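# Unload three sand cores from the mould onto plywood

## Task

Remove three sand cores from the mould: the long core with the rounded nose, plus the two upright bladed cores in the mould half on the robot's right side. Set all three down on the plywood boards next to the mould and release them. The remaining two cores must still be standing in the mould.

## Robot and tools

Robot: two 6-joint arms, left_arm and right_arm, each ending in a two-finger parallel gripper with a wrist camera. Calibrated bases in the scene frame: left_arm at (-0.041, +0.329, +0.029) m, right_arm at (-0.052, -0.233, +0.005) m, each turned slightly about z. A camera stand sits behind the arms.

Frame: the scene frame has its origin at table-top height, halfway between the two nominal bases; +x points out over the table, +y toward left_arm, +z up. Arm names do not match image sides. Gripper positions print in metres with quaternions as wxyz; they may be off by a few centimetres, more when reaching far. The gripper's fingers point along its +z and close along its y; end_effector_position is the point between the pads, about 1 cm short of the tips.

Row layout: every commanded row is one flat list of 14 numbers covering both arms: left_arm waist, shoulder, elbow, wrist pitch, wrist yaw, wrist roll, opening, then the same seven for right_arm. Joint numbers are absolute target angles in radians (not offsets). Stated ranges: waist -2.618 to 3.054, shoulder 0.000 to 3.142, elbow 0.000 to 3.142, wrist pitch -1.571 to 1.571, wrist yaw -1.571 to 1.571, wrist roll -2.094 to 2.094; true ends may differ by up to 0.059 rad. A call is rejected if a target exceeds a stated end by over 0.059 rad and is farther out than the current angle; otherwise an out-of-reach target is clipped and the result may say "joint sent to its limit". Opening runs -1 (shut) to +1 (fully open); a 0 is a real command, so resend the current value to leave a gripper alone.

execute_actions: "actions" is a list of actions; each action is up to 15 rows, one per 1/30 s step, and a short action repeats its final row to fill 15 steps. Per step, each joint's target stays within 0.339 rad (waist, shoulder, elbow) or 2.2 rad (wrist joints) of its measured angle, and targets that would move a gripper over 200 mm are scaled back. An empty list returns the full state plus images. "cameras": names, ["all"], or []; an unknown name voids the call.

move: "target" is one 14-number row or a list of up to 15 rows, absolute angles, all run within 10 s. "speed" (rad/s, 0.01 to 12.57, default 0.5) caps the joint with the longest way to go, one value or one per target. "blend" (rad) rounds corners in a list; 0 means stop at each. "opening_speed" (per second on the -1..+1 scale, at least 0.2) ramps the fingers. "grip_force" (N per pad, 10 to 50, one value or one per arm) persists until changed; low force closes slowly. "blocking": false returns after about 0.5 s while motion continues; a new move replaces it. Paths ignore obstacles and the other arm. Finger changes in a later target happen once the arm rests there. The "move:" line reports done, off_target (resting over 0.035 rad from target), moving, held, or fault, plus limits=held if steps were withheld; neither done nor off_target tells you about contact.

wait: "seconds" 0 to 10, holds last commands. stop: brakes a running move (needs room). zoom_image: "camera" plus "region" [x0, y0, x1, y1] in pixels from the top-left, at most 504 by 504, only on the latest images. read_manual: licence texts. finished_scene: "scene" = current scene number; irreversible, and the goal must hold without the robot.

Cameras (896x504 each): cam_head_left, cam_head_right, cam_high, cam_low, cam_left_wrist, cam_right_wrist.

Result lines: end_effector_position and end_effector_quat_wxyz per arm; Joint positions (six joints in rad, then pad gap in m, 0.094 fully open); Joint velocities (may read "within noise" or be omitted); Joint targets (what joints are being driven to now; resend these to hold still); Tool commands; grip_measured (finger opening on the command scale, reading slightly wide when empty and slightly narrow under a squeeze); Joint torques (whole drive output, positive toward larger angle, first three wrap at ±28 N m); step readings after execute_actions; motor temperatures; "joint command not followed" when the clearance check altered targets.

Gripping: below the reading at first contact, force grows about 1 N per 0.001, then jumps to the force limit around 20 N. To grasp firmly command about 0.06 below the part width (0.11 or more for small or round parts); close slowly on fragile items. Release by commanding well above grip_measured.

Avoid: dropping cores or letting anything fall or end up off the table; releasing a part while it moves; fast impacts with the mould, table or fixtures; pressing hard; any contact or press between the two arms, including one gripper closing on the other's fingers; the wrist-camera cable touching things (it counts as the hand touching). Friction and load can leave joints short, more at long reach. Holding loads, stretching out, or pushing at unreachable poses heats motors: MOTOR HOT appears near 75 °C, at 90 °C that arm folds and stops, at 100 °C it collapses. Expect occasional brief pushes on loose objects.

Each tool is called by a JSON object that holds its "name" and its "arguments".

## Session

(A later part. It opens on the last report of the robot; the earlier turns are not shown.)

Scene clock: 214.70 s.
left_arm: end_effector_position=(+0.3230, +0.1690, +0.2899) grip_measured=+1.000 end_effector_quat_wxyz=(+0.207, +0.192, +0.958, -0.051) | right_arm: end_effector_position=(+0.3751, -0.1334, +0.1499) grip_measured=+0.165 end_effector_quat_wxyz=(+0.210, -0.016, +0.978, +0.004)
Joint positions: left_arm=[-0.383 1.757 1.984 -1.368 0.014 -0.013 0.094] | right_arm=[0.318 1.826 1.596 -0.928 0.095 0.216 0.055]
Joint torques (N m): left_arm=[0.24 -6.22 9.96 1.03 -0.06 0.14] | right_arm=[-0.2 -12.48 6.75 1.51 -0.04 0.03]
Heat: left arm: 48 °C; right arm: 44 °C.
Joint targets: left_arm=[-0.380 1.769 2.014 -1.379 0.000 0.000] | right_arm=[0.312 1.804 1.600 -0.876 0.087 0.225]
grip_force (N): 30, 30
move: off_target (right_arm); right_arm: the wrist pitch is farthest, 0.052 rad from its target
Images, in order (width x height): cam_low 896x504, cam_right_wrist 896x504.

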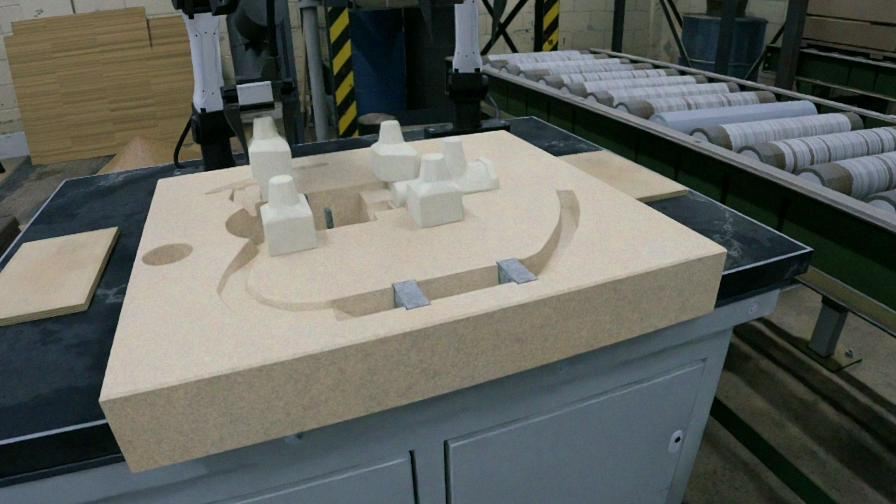

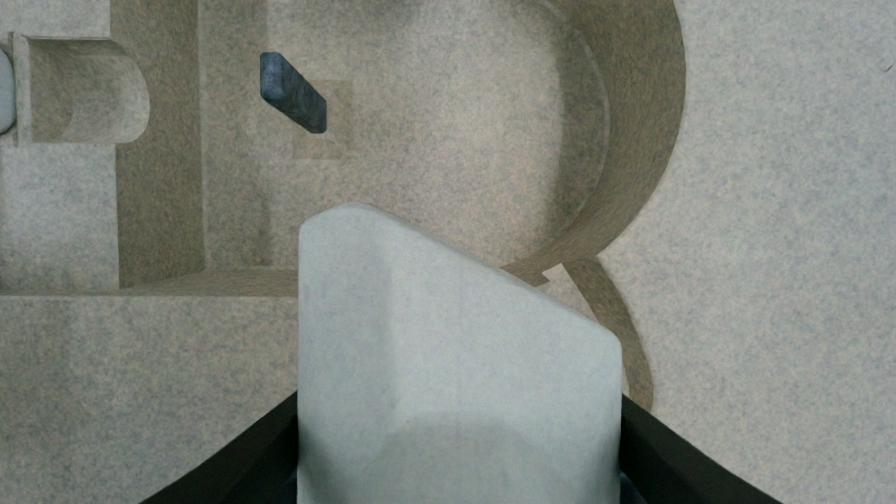

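{"name": "move", "arguments": {"target": [[-0.38,1.769,2.014,-1.379,0,0,1,0.312,1.806,1.53,-0.79,0.087,0.225,0.0],[-0.38,1.769,2.014,-1.379,0,0,1,0.312,1.810,1.455,-0.712,0.087,0.225,0.0]], "speed": 0.1, "cameras": ["cam_right_wrist","cam_low"]}}

{"name": "zoom_image", "arguments": {"camera": "cam_low", "region": [190, 70, 390, 270]}}

Scene clock: 221.03 s.
left_arm: end_effector_position=(+0.3230, +0.1690, +0.2899) grip_measured=+1.000 end_effector_quat_wxyz=(+0.207, +0.192, +0.958, -0.051) | right_arm: end_effector_position=(+0.3768, -0.1329, +0.1323) grip_measured=+0.165 end_effector_quat_wxyz=(+0.229, -0.015, +0.973, +0.009)
Joint positions: left_arm=[-0.383 1.757 1.984 -1.368 0.014 -0.013 0.094] | right_arm=[0.318 1.8 1.477 -0.794 0.095 0.216 0.055]
Joint torques (N m): left_arm=[0.18 -6.31 9.95 1.04 -0.04 0.13] | right_arm=[-0.25 -9.05 4.9 1.88 -0.03 0]
Heat: left arm: 49 °C; right arm: 44 °C.
Joint targets: left_arm=[-0.380 1.769 2.014 -1.379 0.000 0.000] | right_arm=[0.312 1.810 1.455 -0.712 0.087 0.225]
grip_force (N): 30, 30
move: off_target (right_arm); right_arm: the wrist pitch is farthest, 0.082 rad from its target
Images, in order (width x height): cam_low 896x504, cam_right_wrist 896x504.

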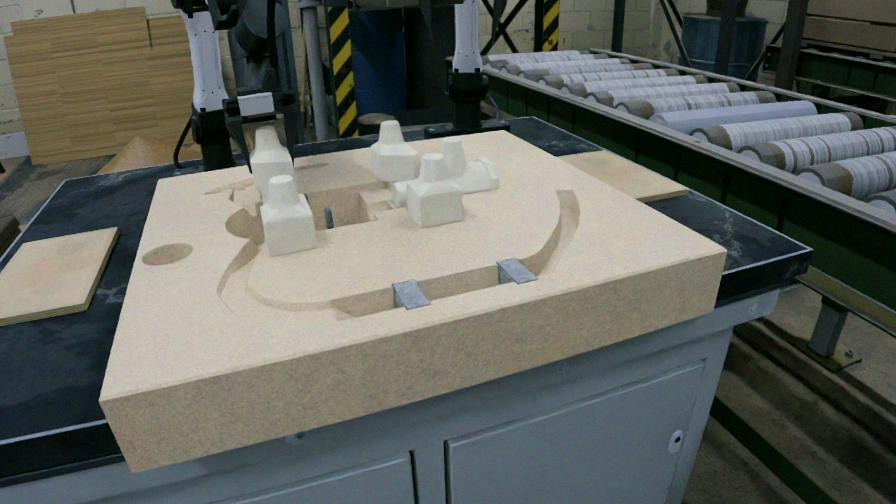

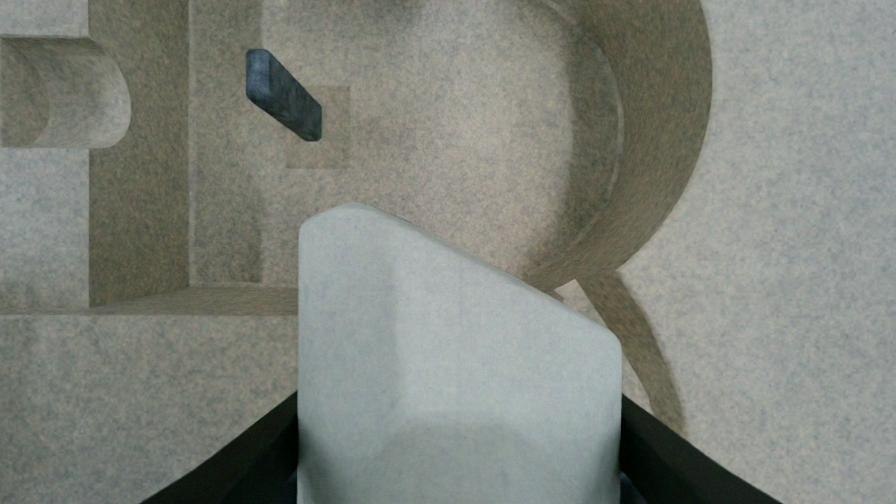

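Scaled by 2.520 from the camera's 896x504 image, which has a finer 1280x720 frame.

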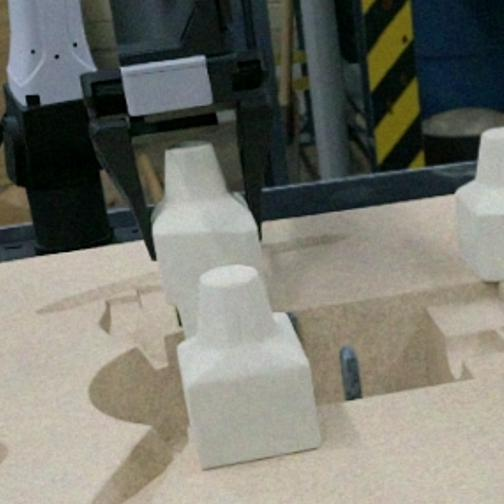

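{"name": "move", "arguments": {"target": [-0.38,1.769,2.014,-1.379,0,0,1,0.314,1.823,1.455,-0.745,0.09,0.226,0.0], "speed": 0.1, "cameras": ["cam_right_wrist","cam_low"]}}

{"name": "zoom_image", "arguments": {"camera": "cam_low", "region": [190, 70, 390, 270]}}

Scene clock: 225.97 s.
left_arm: end_effector_position=(+0.3230, +0.1690, +0.2899) grip_measured=+1.000 end_effector_quat_wxyz=(+0.207, +0.192, +0.958, -0.051) | right_arm: end_effector_position=(+0.3767, -0.1330, +0.1323) grip_measured=+0.165 end_effector_quat_wxyz=(+0.229, -0.015, +0.973, +0.009)
Joint positions: left_arm=[-0.383 1.757 1.984 -1.368 0.014 -0.013 0.094] | right_arm=[0.318 1.8 1.477 -0.794 0.095 0.216 0.055]
Joint torques (N m): left_arm=[0.23 -6.12 9.91 1.04 -0.04 0.12] | right_arm=[-0.03 -7.88 4.96 1.56 0.02 0.02]
Heat: left arm: 49 °C; right arm: 43 °C.
Joint targets: left_arm=[-0.380 1.769 2.014 -1.379 0.000 0.000] | right_arm=[0.314 1.823 1.455 -0.745 0.090 0.226]
grip_force (N): 30, 30
move: off_target (right_arm); right_arm: the wrist pitch is farthest, 0.049 rad from its target
Images, in order (width x height): cam_low 896x504, cam_right_wrist 896x504.

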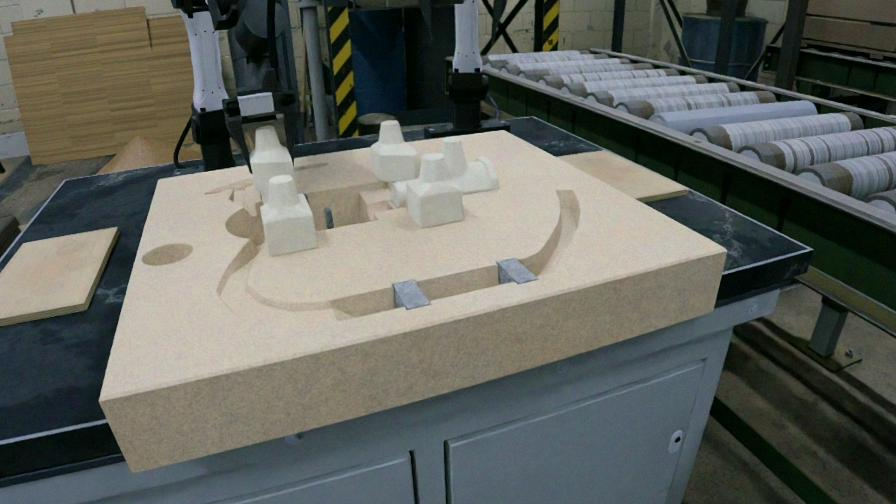

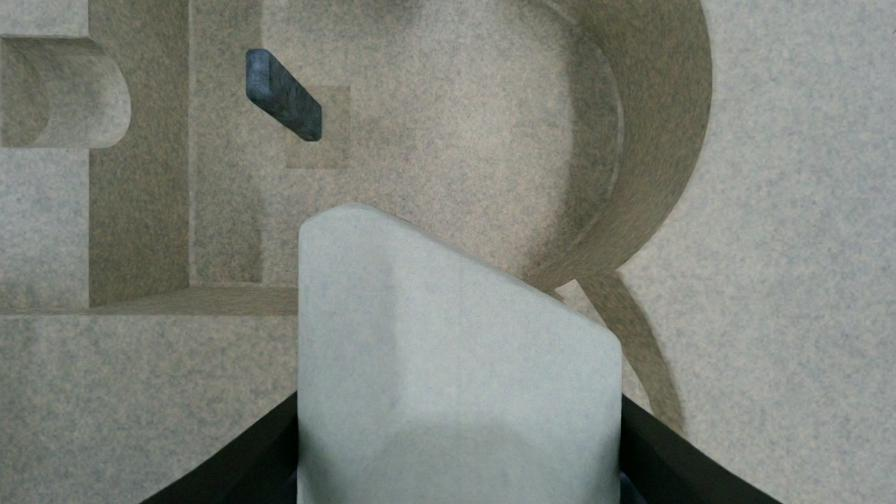

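Scaled by 2.520 from the camera's 896x504 image, which has a finer 1280x720 frame.

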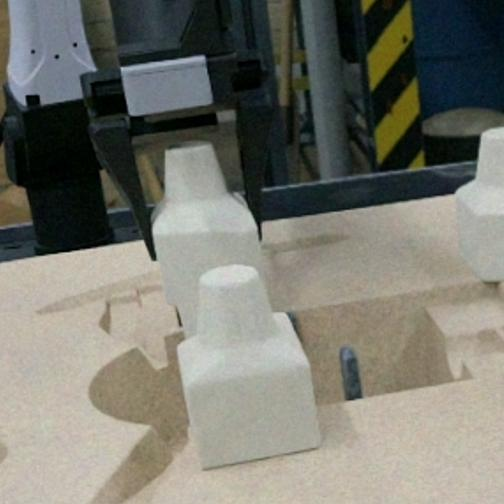

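{"name": "move", "arguments": {"target": [[-0.38,1.769,2.014,-1.379,0,0,1,0.314,1.835,1.50,-0.80,0.09,0.226,0.0],[-0.38,1.769,2.014,-1.379,0,0,1,0.314,1.830,1.44,-0.735,0.09,0.226,0.0]], "speed": 0.1, "cameras": ["cam_low"]}}

{"name": "zoom_image", "arguments": {"camera": "cam_low", "region": [190, 70, 390, 270]}}

Scene clock: 233.97 s.
left_arm: end_effector_position=(+0.3230, +0.1690, +0.2899) grip_measured=+1.000 end_effector_quat_wxyz=(+0.207, +0.192, +0.958, -0.051) | right_arm: end_effector_position=(+0.3762, -0.1332, +0.1315) grip_measured=+0.165 end_effector_quat_wxyz=(+0.228, -0.015, +0.973, +0.008)
Joint positions: left_arm=[-0.383 1.757 1.984 -1.368 0.014 -0.013 0.094] | right_arm=[0.318 1.8 1.473 -0.792 0.096 0.216 0.055]
Joint torques (N m): left_arm=[0.25 -6.26 9.91 1.05 -0.06 0.14] | right_arm=[-0.08 -7.04 4.01 1.67 0.02 0.01]
Heat: left arm: 49 °C; right arm: 43 °C.
Joint targets: left_arm=[-0.380 1.769 2.014 -1.379 0.000 0.000] | right_arm=[0.314 1.830 1.440 -0.735 0.090 0.226]
grip_force (N): 30, 30
move: off_target (right_arm); right_arm: the wrist pitch is farthest, 0.057 rad from its target
Images, in order (width x height): cam_low 896x504.

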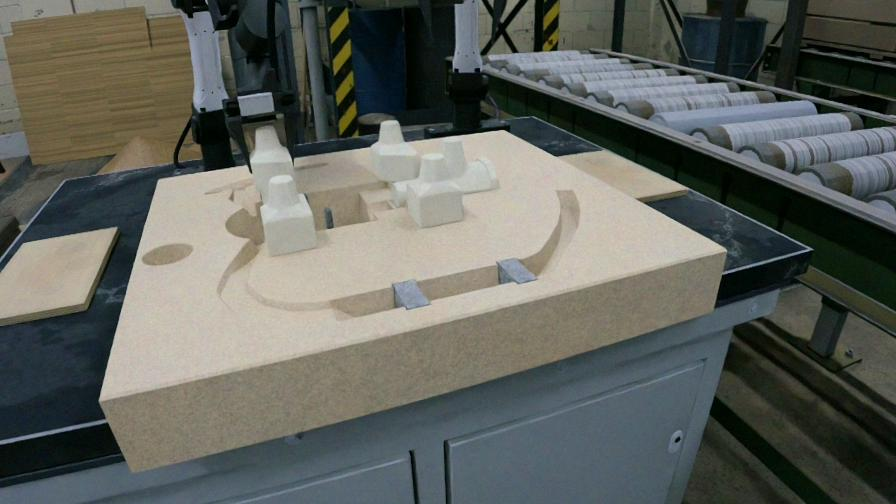

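Scaled by 2.520 from the camera's 896x504 image, which has a finer 1280x720 frame.

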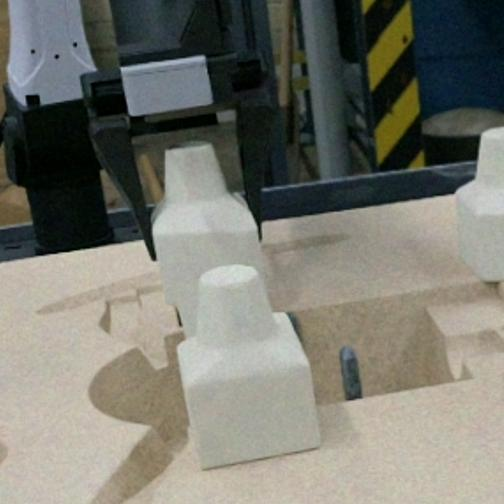

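{"name": "move", "arguments": {"target": [-0.38,1.769,2.014,-1.379,0,0,1,0.318,1.803,1.47,-0.77,0.096,0.216,0.3], "opening_speed": 0.2, "cameras": ["cam_low","cam_right_wrist"]}}

{"name": "zoom_image", "arguments": {"camera": "cam_low", "region": [190, 70, 390, 270]}}

Scene clock: 242.30 s.
left_arm: end_effector_position=(+0.3230, +0.1690, +0.2899) grip_measured=+1.000 end_effector_quat_wxyz=(+0.207, +0.192, +0.958, -0.051) | right_arm: end_effector_position=(+0.3764, -0.1321, +0.1319) grip_measured=+0.298 end_effector_quat_wxyz=(+0.229, -0.015, +0.973, +0.011)
Joint positions: left_arm=[-0.383 1.757 1.984 -1.368 0.014 -0.013 0.094] | right_arm=[0.318 1.799 1.473 -0.79 0.092 0.216 0.061]
Joint torques (N m): left_arm=[0.21 -6.23 10.02 1.02 -0.04 0.14] | right_arm=[0.18 -9.61 6.19 1.31 0.11 -0.07]
Heat: left arm: 49 °C; right arm: 42 °C.
Joint targets: left_arm=[-0.380 1.769 2.014 -1.379 0.000 0.000] | right_arm=[0.318 1.803 1.470 -0.770 0.096 0.216]
grip_force (N): 30, 30
move: done
Images, in order (width x height): cam_low 896x504, cam_right_wrist 896x504.

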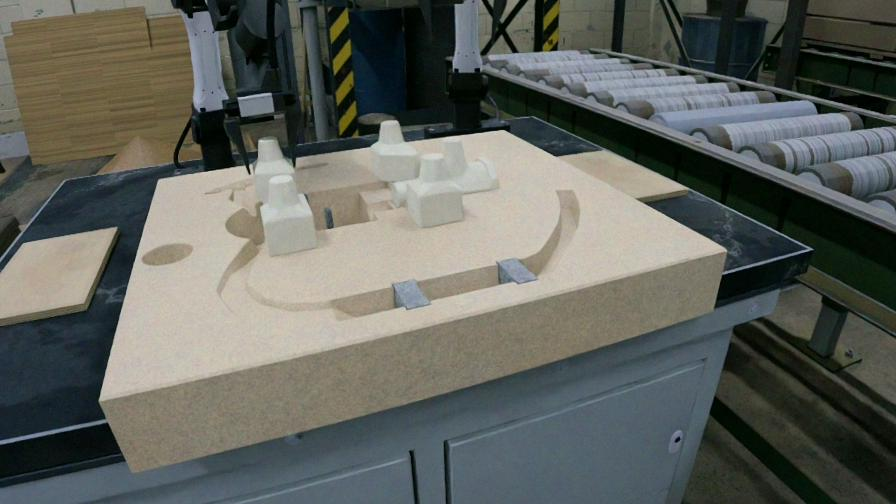

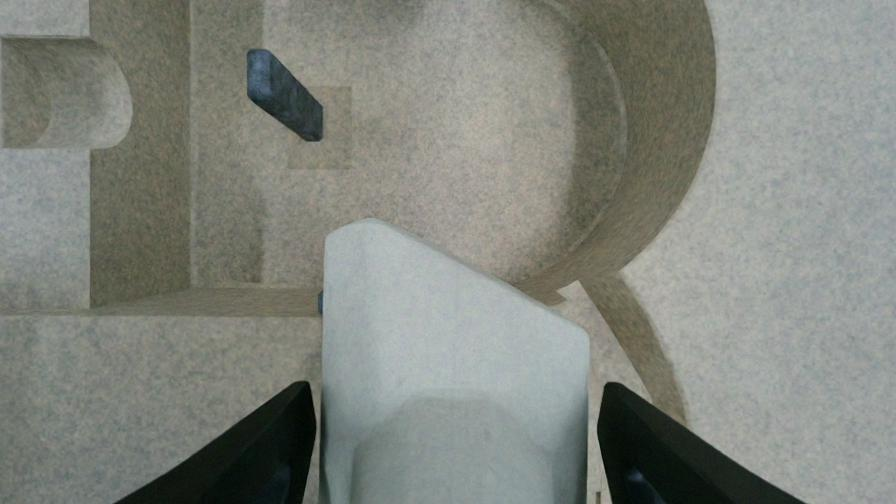

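Scaled by 2.520 from the camera's 896x504 image, which has a finer 1280x720 frame.

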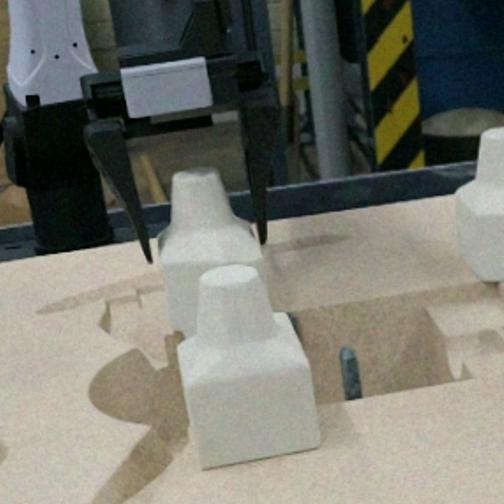

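{"name": "move", "arguments": {"target": [[-0.38,1.769,2.014,-1.379,0,0,1,0.318,1.803,1.47,-0.77,0.096,0.216,1.0],[-0.38,1.769,2.014,-1.379,0,0,1,0.322,1.83,1.77,-1.074,0.105,0.227,1.0],[-0.38,1.769,2.014,-1.379,0,0,1,0.322,1.8616,1.933,-1.206,0.105,0.227,1.0],[-0.38,1.769,2.014,-1.379,0,0,1,0.402,1.409,0.784,0.257,0.311,0.118,1.0]], "speed": [0.5,0.4,0.5,0.8], "blend": [0,0.05,0.05,0], "cameras": ["cam_low","cam_right_wrist","cam_head_left","cam_head_right"]}}

Scene clock: 265.70 s.
left_arm: end_effector_position=(+0.3230, +0.1690, +0.2899) grip_measured=+1.000 end_effector_quat_wxyz=(+0.207, +0.192, +0.958, -0.051) | right_arm: end_effector_position=(+0.3768, -0.1336, +0.1874) grip_measured=+0.998 end_effector_quat_wxyz=(+0.559, -0.007, +0.829, +0.006)
Joint positions: left_arm=[-0.383 1.757 1.984 -1.368 0.014 -0.013 0.094] | right_arm=[0.397 1.433 0.792 0.237 0.303 0.128 0.094]
Joint torques (N m): left_arm=[0.31 -6.31 9.88 1.04 -0.05 0.15] | right_arm=[0.83 -8.92 6.23 2.02 0.16 -0.16]
Heat: left arm: 49 °C; right arm: 42 °C.
Joint targets: left_arm=[-0.380 1.769 2.014 -1.379 0.000 0.000] | right_arm=[0.402 1.409 0.784 0.257 0.311 0.118]
grip_force (N): 30, 30
move: done
Images, in order (width x height): cam_head_left 896x504, cam_head_right 896x504, cam_low 896x504, cam_right_wrist 896x504.

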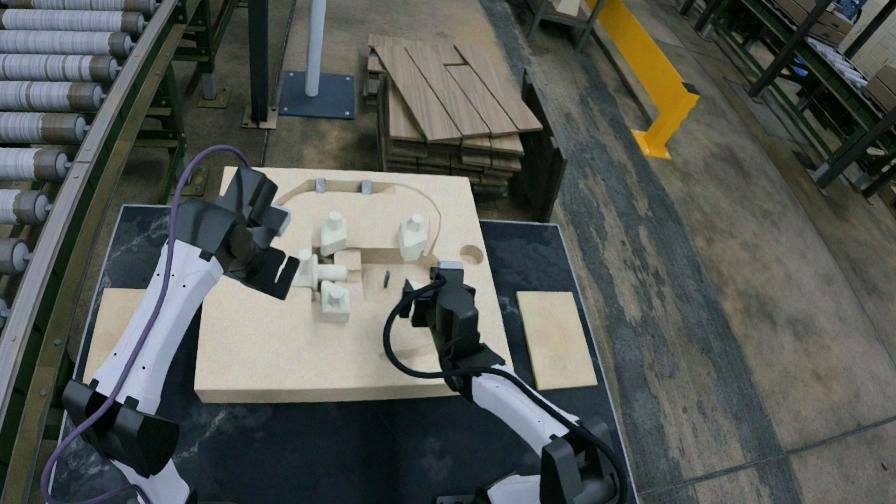

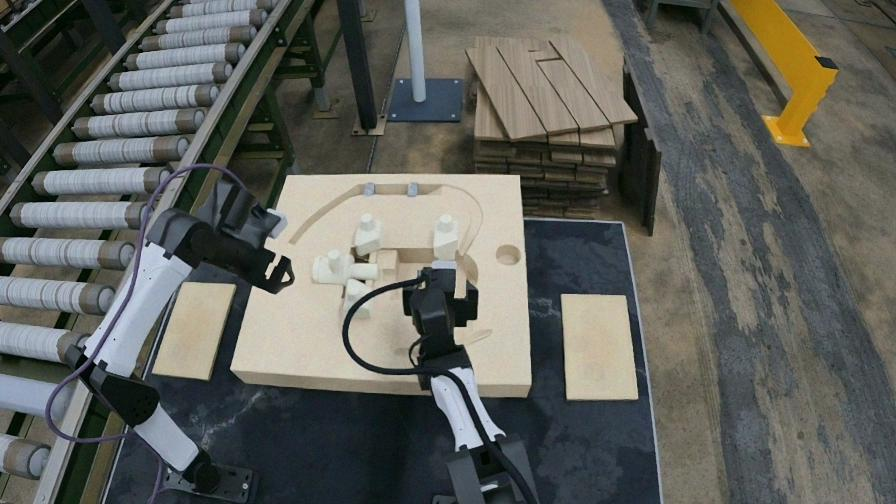

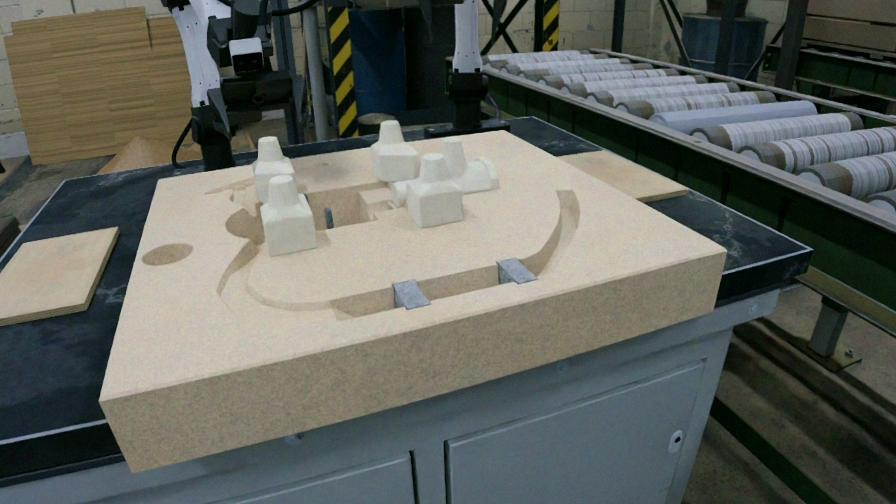

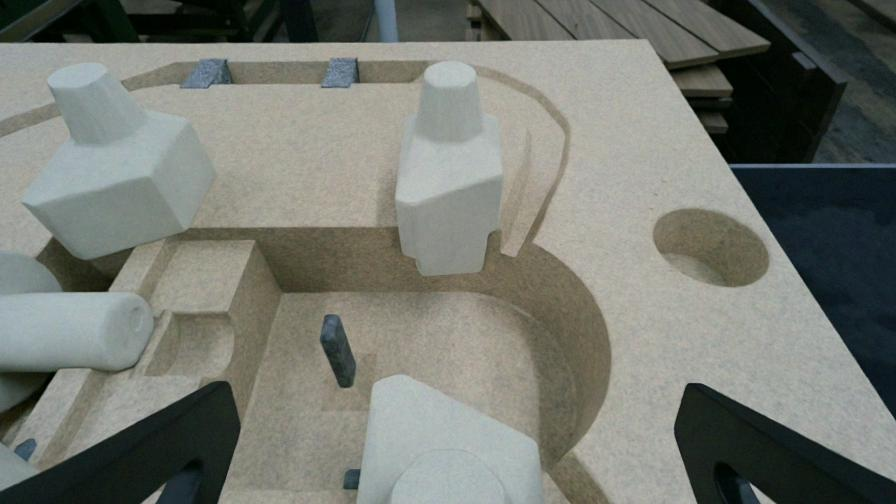

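{"name": "move", "arguments": {"target": [[-0.38,1.769,2.014,-1.379,0,0,1,0.402,1.475,0.678,0.463,0.315,0.112,1.0],[-0.38,1.769,2.014,-1.379,0,0,1,0.402,1.598,0.595,0.667,0.317,0.11,1.0]], "speed": 0.3, "blend": [0.05,0], "cameras": ["cam_low","cam_right_wrist","cam_high"]}}

{"name": "zoom_image", "arguments": {"camera": "cam_high", "region": [400, 110, 600, 230]}}

Scene clock: 272.97 s.
left_arm: end_effector_position=(+0.3230, +0.1690, +0.2899) grip_measured=+1.000 end_effector_quat_wxyz=(+0.207, +0.192, +0.958, -0.051) | right_arm: end_effector_position=(+0.3763, -0.1349, +0.1319) grip_measured=+0.998 end_effector_quat_wxyz=(+0.585, -0.003, +0.811, +0.010)
Joint positions: left_arm=[-0.383 1.757 1.984 -1.368 0.014 -0.013 0.094] | right_arm=[0.397 1.587 0.601 0.648 0.309 0.12 0.094]
Joint torques (N m): left_arm=[0.2 -6.24 9.94 1.05 -0.05 0.15] | right_arm=[0.68 -5.9 5.31 2.06 0.13 -0.18]
Motor temperatures (°C): left_arm=[23 43 49 33 22 23 25] | right_arm=[25 41 41 39 21 25 22]
Heat: left arm: 49 °C; right arm: 41 °C.
Joint targets: left_arm=[-0.380 1.769 2.014 -1.379 0.000 0.000] | right_arm=[0.402 1.598 0.595 0.667 0.317 0.110]
grip_force (N): 30, 30
move: done
Images, in order (width x height): cam_high 896x504, cam_low 896x504, cam_right_wrist 896x504.

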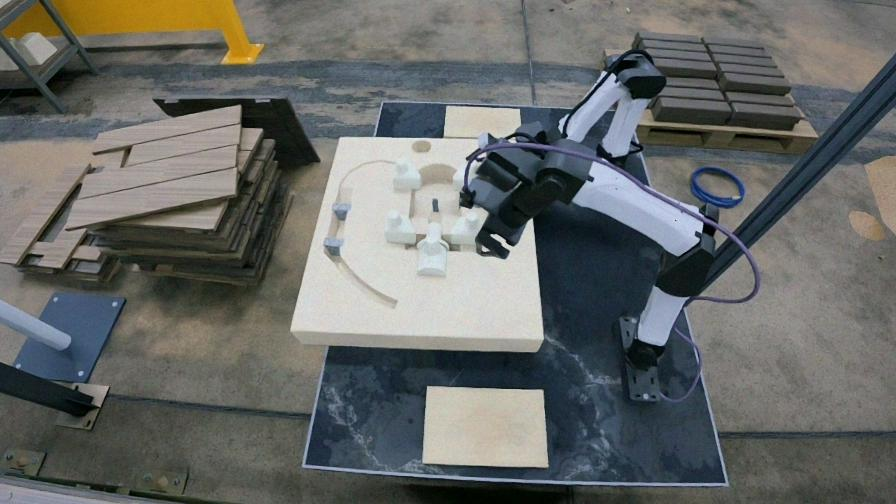

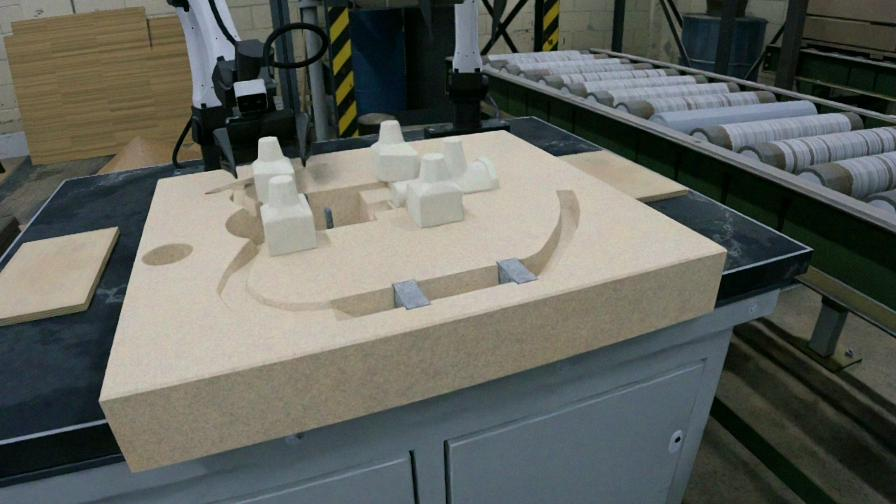

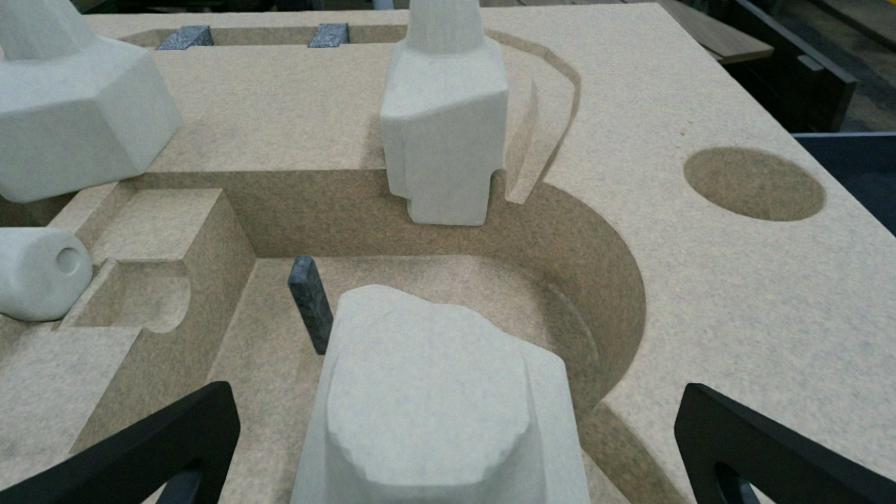

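Scaled by 2.520 from the camera's 896x504 image, which has a finer 1280x720 frame.

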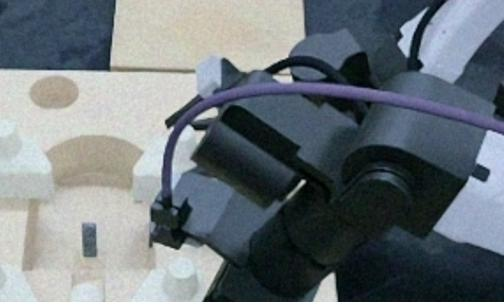

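{"name": "move", "arguments": {"target": [-0.38,1.769,2.014,-1.379,0,0,1,0.402,1.643,0.565,0.742,0.317,0.11,1.0], "speed": 0.2, "cameras": ["cam_low","cam_right_wrist"]}}

Scene clock: 278.80 s.
left_arm: end_effector_position=(+0.3230, +0.1690, +0.2899) grip_measured=+1.000 end_effector_quat_wxyz=(+0.207, +0.192, +0.958, -0.051) | right_arm: end_effector_position=(+0.3752, -0.1354, +0.1191) grip_measured=+0.998 end_effector_quat_wxyz=(+0.586, -0.003, +0.810, +0.010)
Joint positions: left_arm=[-0.383 1.757 1.984 -1.368 0.014 -0.013 0.094] | right_arm=[0.397 1.631 0.572 0.723 0.309 0.12 0.094]
Joint torques (N m): left_arm=[0.27 -6.27 9.88 1.03 -0.06 0.13] | right_arm=[0.76 -6.09 5.08 2.02 0.1 -0.17]
Heat: left arm: 49 °C; right arm: 41 °C.
Joint targets: left_arm=[-0.380 1.769 2.014 -1.379 0.000 0.000] | right_arm=[0.402 1.643 0.565 0.742 0.317 0.110]
grip_force (N): 30, 30
move: done
Images, in order (width x height): cam_low 896x504, cam_right_wrist 896x504.

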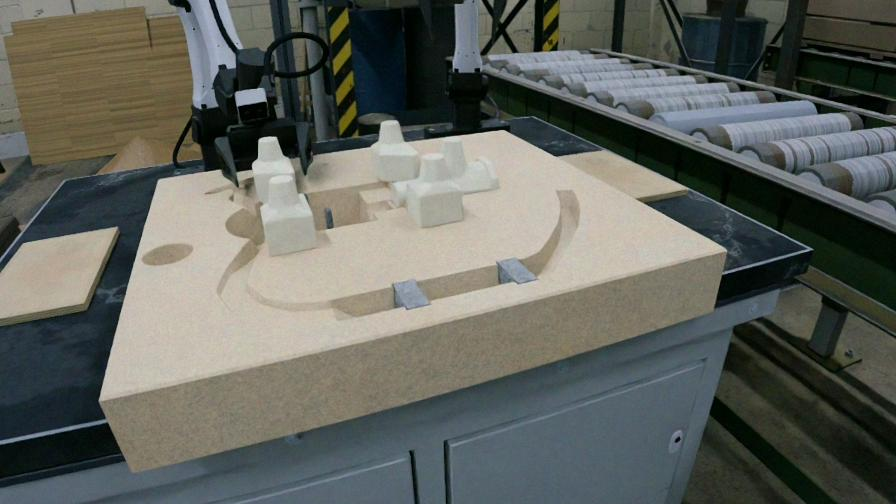

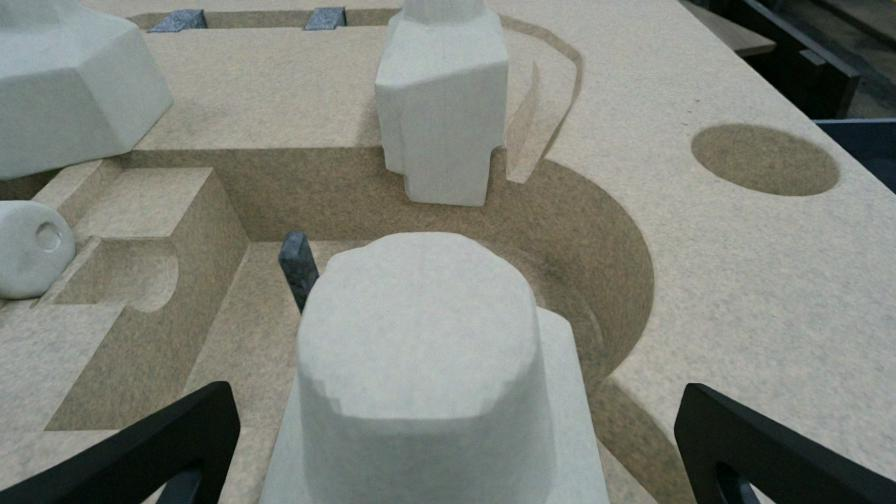

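{"name": "move", "arguments": {"target": [[-0.38,1.769,2.014,-1.379,0,0,1,0.412,1.649,0.563,0.749,0.322,0.11,1.0],[-0.38,1.769,2.014,-1.379,0,0,1,0.412,1.649,0.563,0.749,0.322,0.11,0.0]], "speed": 0.2, "grip_force": 40, "opening_speed": 0.5, "cameras": ["cam_low","cam_right_wrist"]}}

Scene clock: 286.00 s.
left_arm: end_effector_position=(+0.3230, +0.1690, +0.2899) grip_measured=+1.000 end_effector_quat_wxyz=(+0.207, +0.192, +0.958, -0.051) | right_arm: end_effector_position=(+0.3749, -0.1322, +0.1189) grip_measured=+0.162 end_effector_quat_wxyz=(+0.587, -0.006, +0.809, +0.009)
Joint positions: left_arm=[-0.383 1.757 1.984 -1.368 0.014 -0.013 0.094] | right_arm=[0.407 1.636 0.572 0.731 0.317 0.116 0.055]
Joint torques (N m): left_arm=[0.23 -6.24 9.94 1.03 -0.06 0.14] | right_arm=[0.88 -5.97 4.7 2.04 0.1 -0.1]
Heat: left arm: 49 °C; right arm: 40 °C.
Joint targets: left_arm=[-0.380 1.769 2.014 -1.379 0.000 0.000] | right_arm=[0.412 1.649 0.563 0.749 0.322 0.110]
grip_force (N): 40, 40
move: done
Images, in order (width x height): cam_low 896x504, cam_right_wrist 896x504.

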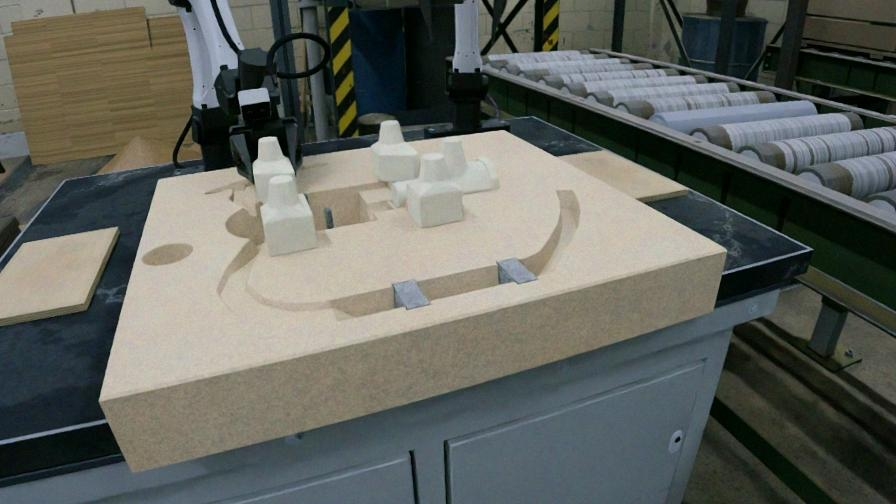

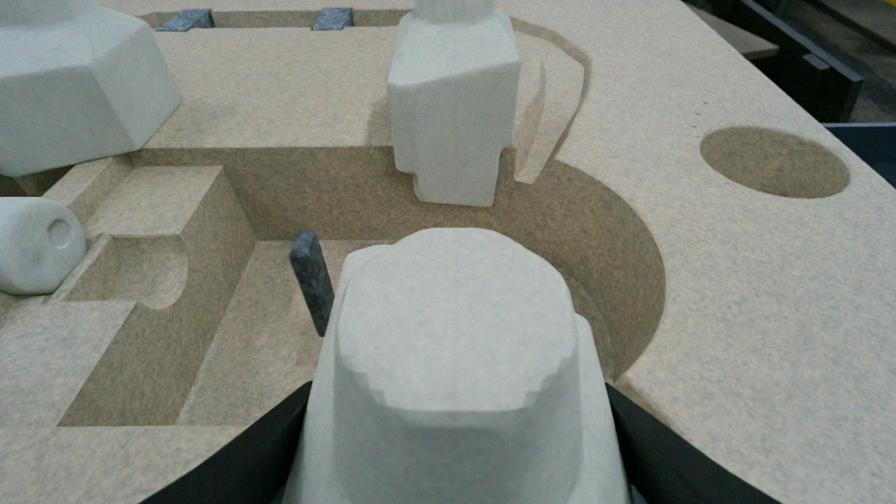

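{"name": "move", "arguments": {"target": [[-0.38,1.769,2.014,-1.379,0,0,1,0.412,1.51,0.70,0.46,0.322,0.11,0.0],[-0.38,1.769,2.014,-1.379,0,0,1,0.412,1.409,0.815,0.26,0.32,0.112,0.0],[-0.38,1.769,2.014,-1.379,0,0,1,0.412,1.359,0.935,0.085,0.32,0.112,0.0]], "speed": 0.2, "blend": [0.03,0.03,0], "cameras": ["cam_low","cam_right_wrist","cam_head_right"]}}

Scene clock: 295.37 s.
left_arm: end_effector_position=(+0.3230, +0.1690, +0.2899) grip_measured=+1.000 end_effector_quat_wxyz=(+0.207, +0.192, +0.958, -0.051) | right_arm: end_effector_position=(+0.3697, -0.1324, +0.1993) grip_measured=+0.158 end_effector_quat_wxyz=(+0.527, -0.023, +0.849, -0.009)
Joint positions: left_arm=[-0.383 1.757 1.984 -1.368 0.014 -0.013 0.094] | right_arm=[0.408 1.399 0.888 0.026 0.311 0.116 0.054]
Joint torques (N m): left_arm=[0.25 -6.27 9.87 1.02 -0.06 0.13] | right_arm=[0.61 -10.56 10.76 2.32 0.16 -0.09]
Heat: left arm: 49 °C; right arm: 41 °C.
Joint targets: left_arm=[-0.380 1.769 2.014 -1.379 0.000 0.000] | right_arm=[0.412 1.359 0.935 0.085 0.320 0.112]
grip_force (N): 40, 40
move: off_target (right_arm); right_arm: the wrist pitch is farthest, 0.059 rad from its target
Images, in order (width x height): cam_head_right 896x504, cam_low 896x504, cam_right_wrist 896x504.

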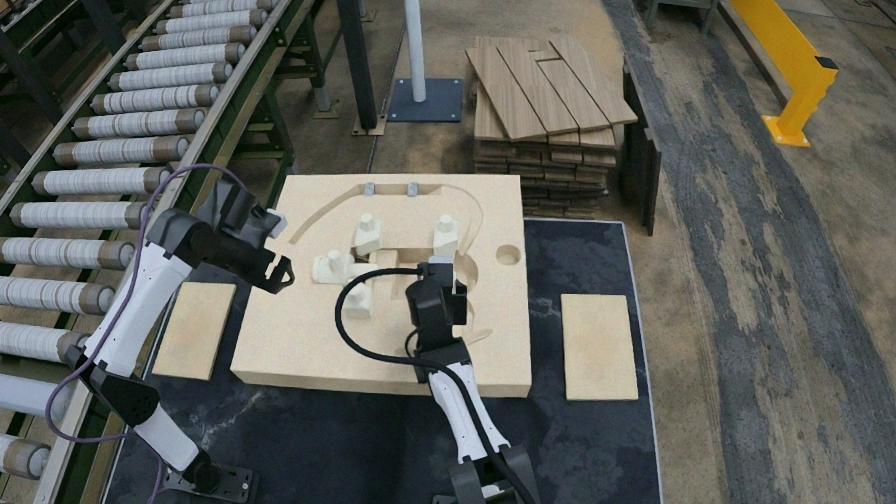

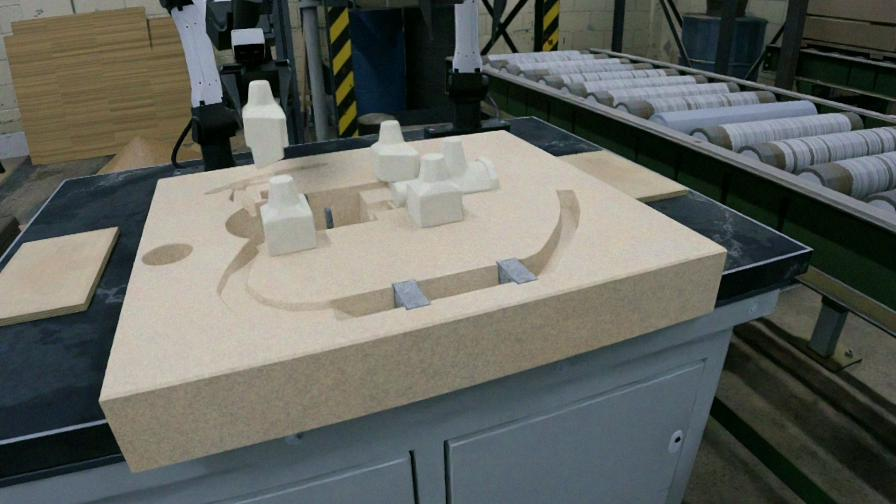

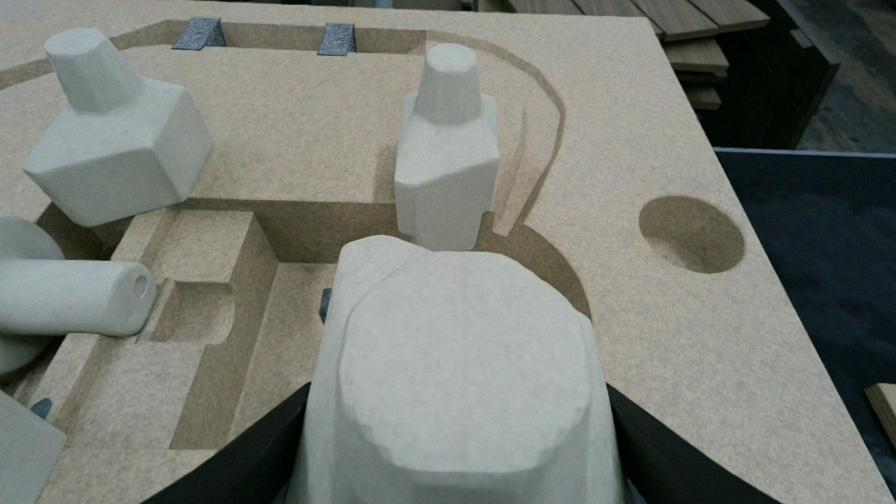

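{"name": "move", "arguments": {"target": [[-0.38,1.769,2.014,-1.379,0,0,1,0.25,1.6,1.53,-0.6,0.1,0.1,0.0],[-0.38,1.769,2.014,-1.379,0,0,1,-0.738,1.6,1.53,-0.6,-0.1,0.0,0.0],[-0.38,1.769,2.014,-1.379,0,0,1,-0.738,2.25,2.19,-1.55,-0.4,0.0,0.0]], "speed": 0.6, "blend": [0.1,0.1,0], "cameras": ["all"]}}

Scene clock: 326.90 s.
left_arm: end_effector_position=(+0.3230, +0.1690, +0.2899) grip_measured=+1.000 end_effector_quat_wxyz=(+0.207, +0.192, +0.958, -0.051) | right_arm: end_effector_position=(+0.2909, -0.4885, +0.1251) grip_measured=+0.158 end_effector_quat_wxyz=(+0.045, +0.387, +0.903, +0.179)
Joint positions: left_arm=[-0.383 1.757 1.984 -1.368 0.014 -0.013 0.094] | right_arm=[-0.738 2.249 2.156 -1.531 -0.368 0.012 0.054]
Joint torques (N m): left_arm=[0.21 -6.28 9.94 1.05 -0.06 0.14] | right_arm=[0.25 -13 8.28 0.11 -0.6 -0.25]
Motor temperatures (°C): left_arm=[23 43 50 32 22 23 25] | right_arm=[25 41 49 45 21 24 23]
Heat: left arm: 50 °C; right arm: 49 °C.
Joint targets: left_arm=[-0.380 1.769 2.014 -1.379 0.000 0.000] | right_arm=[-0.738 2.250 2.190 -1.550 -0.400 0.000]
grip_force (N): 40, 40
move: done

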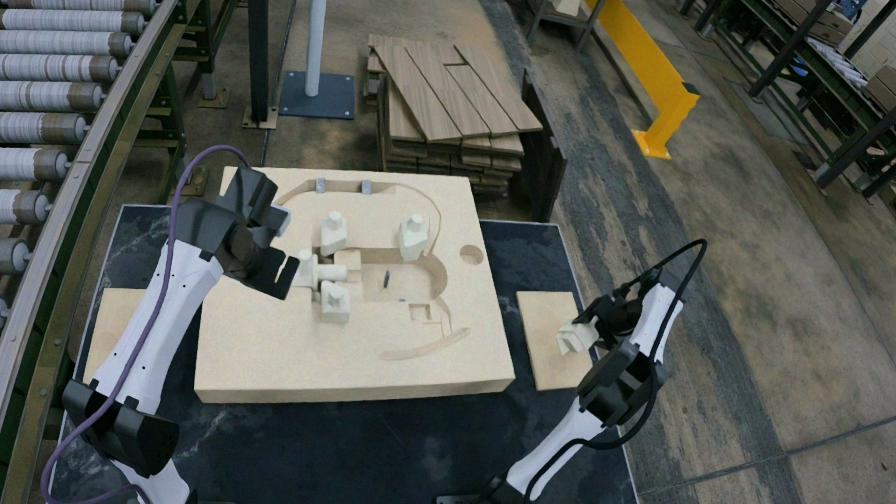

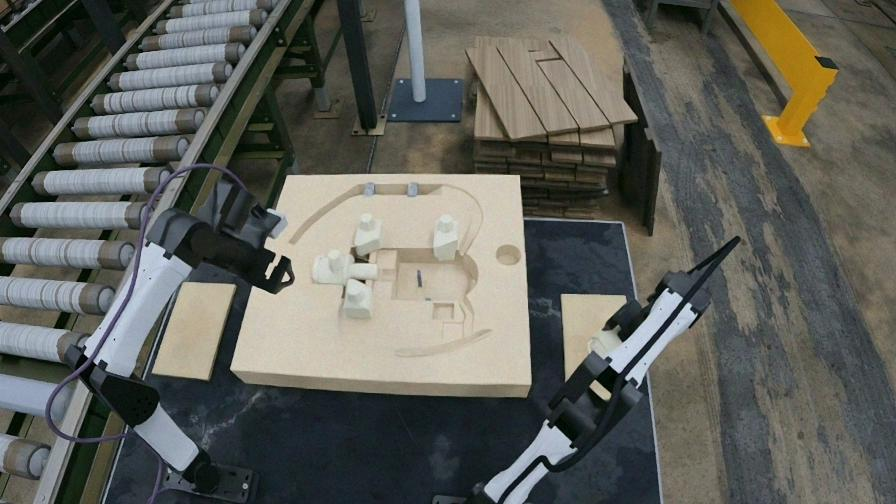

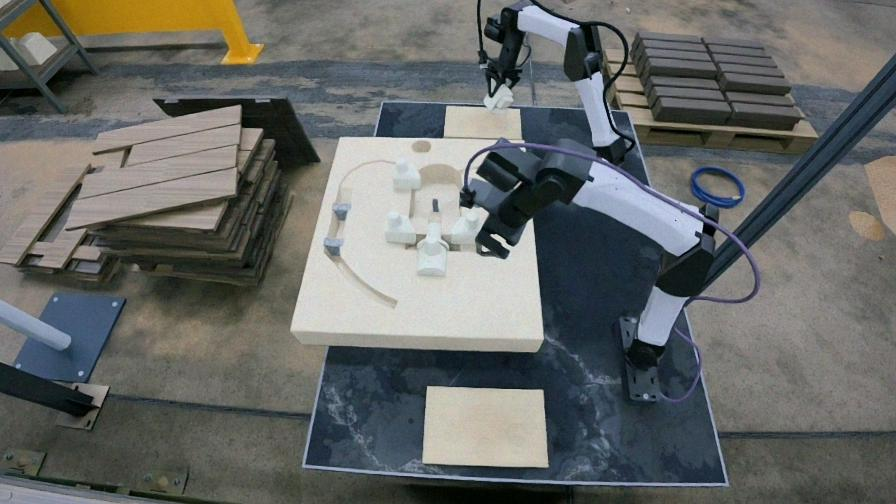

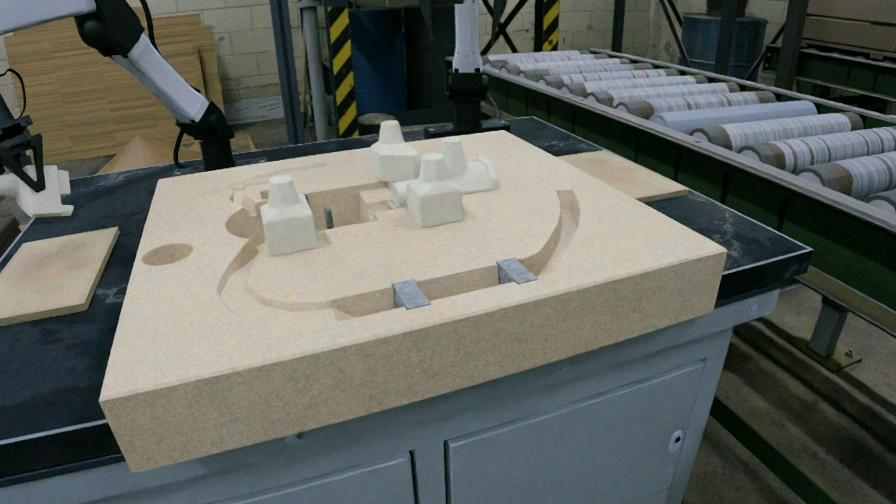

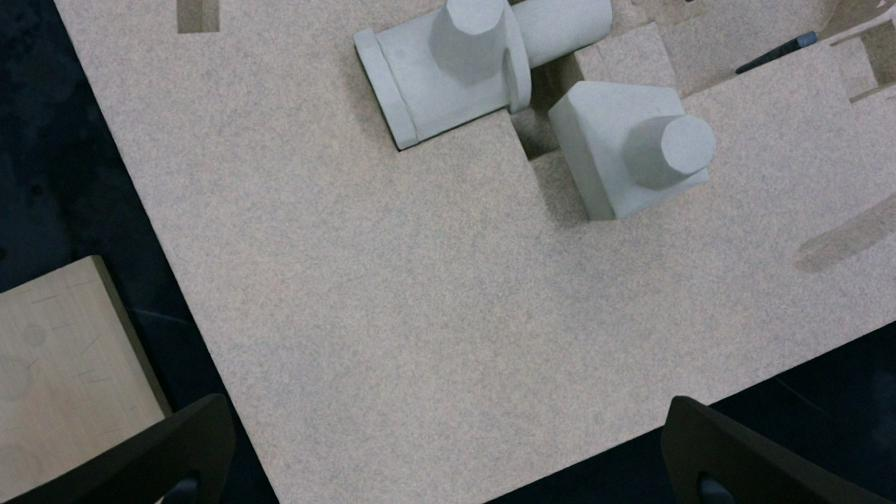

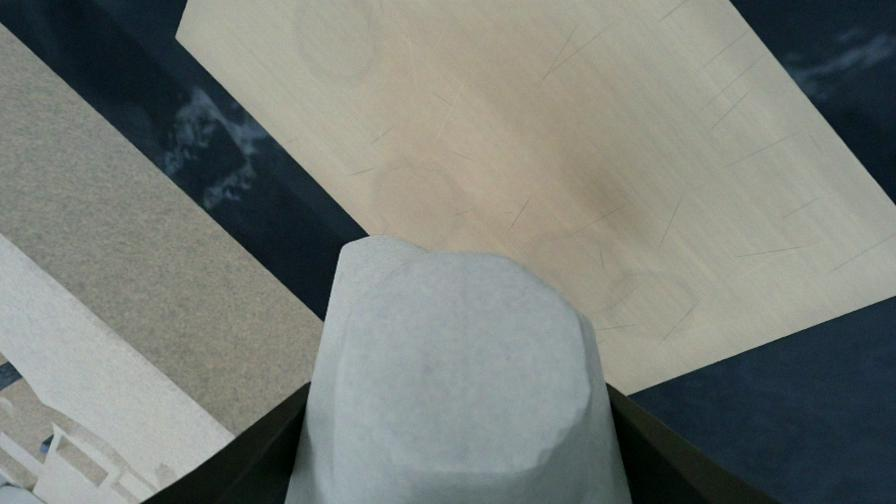

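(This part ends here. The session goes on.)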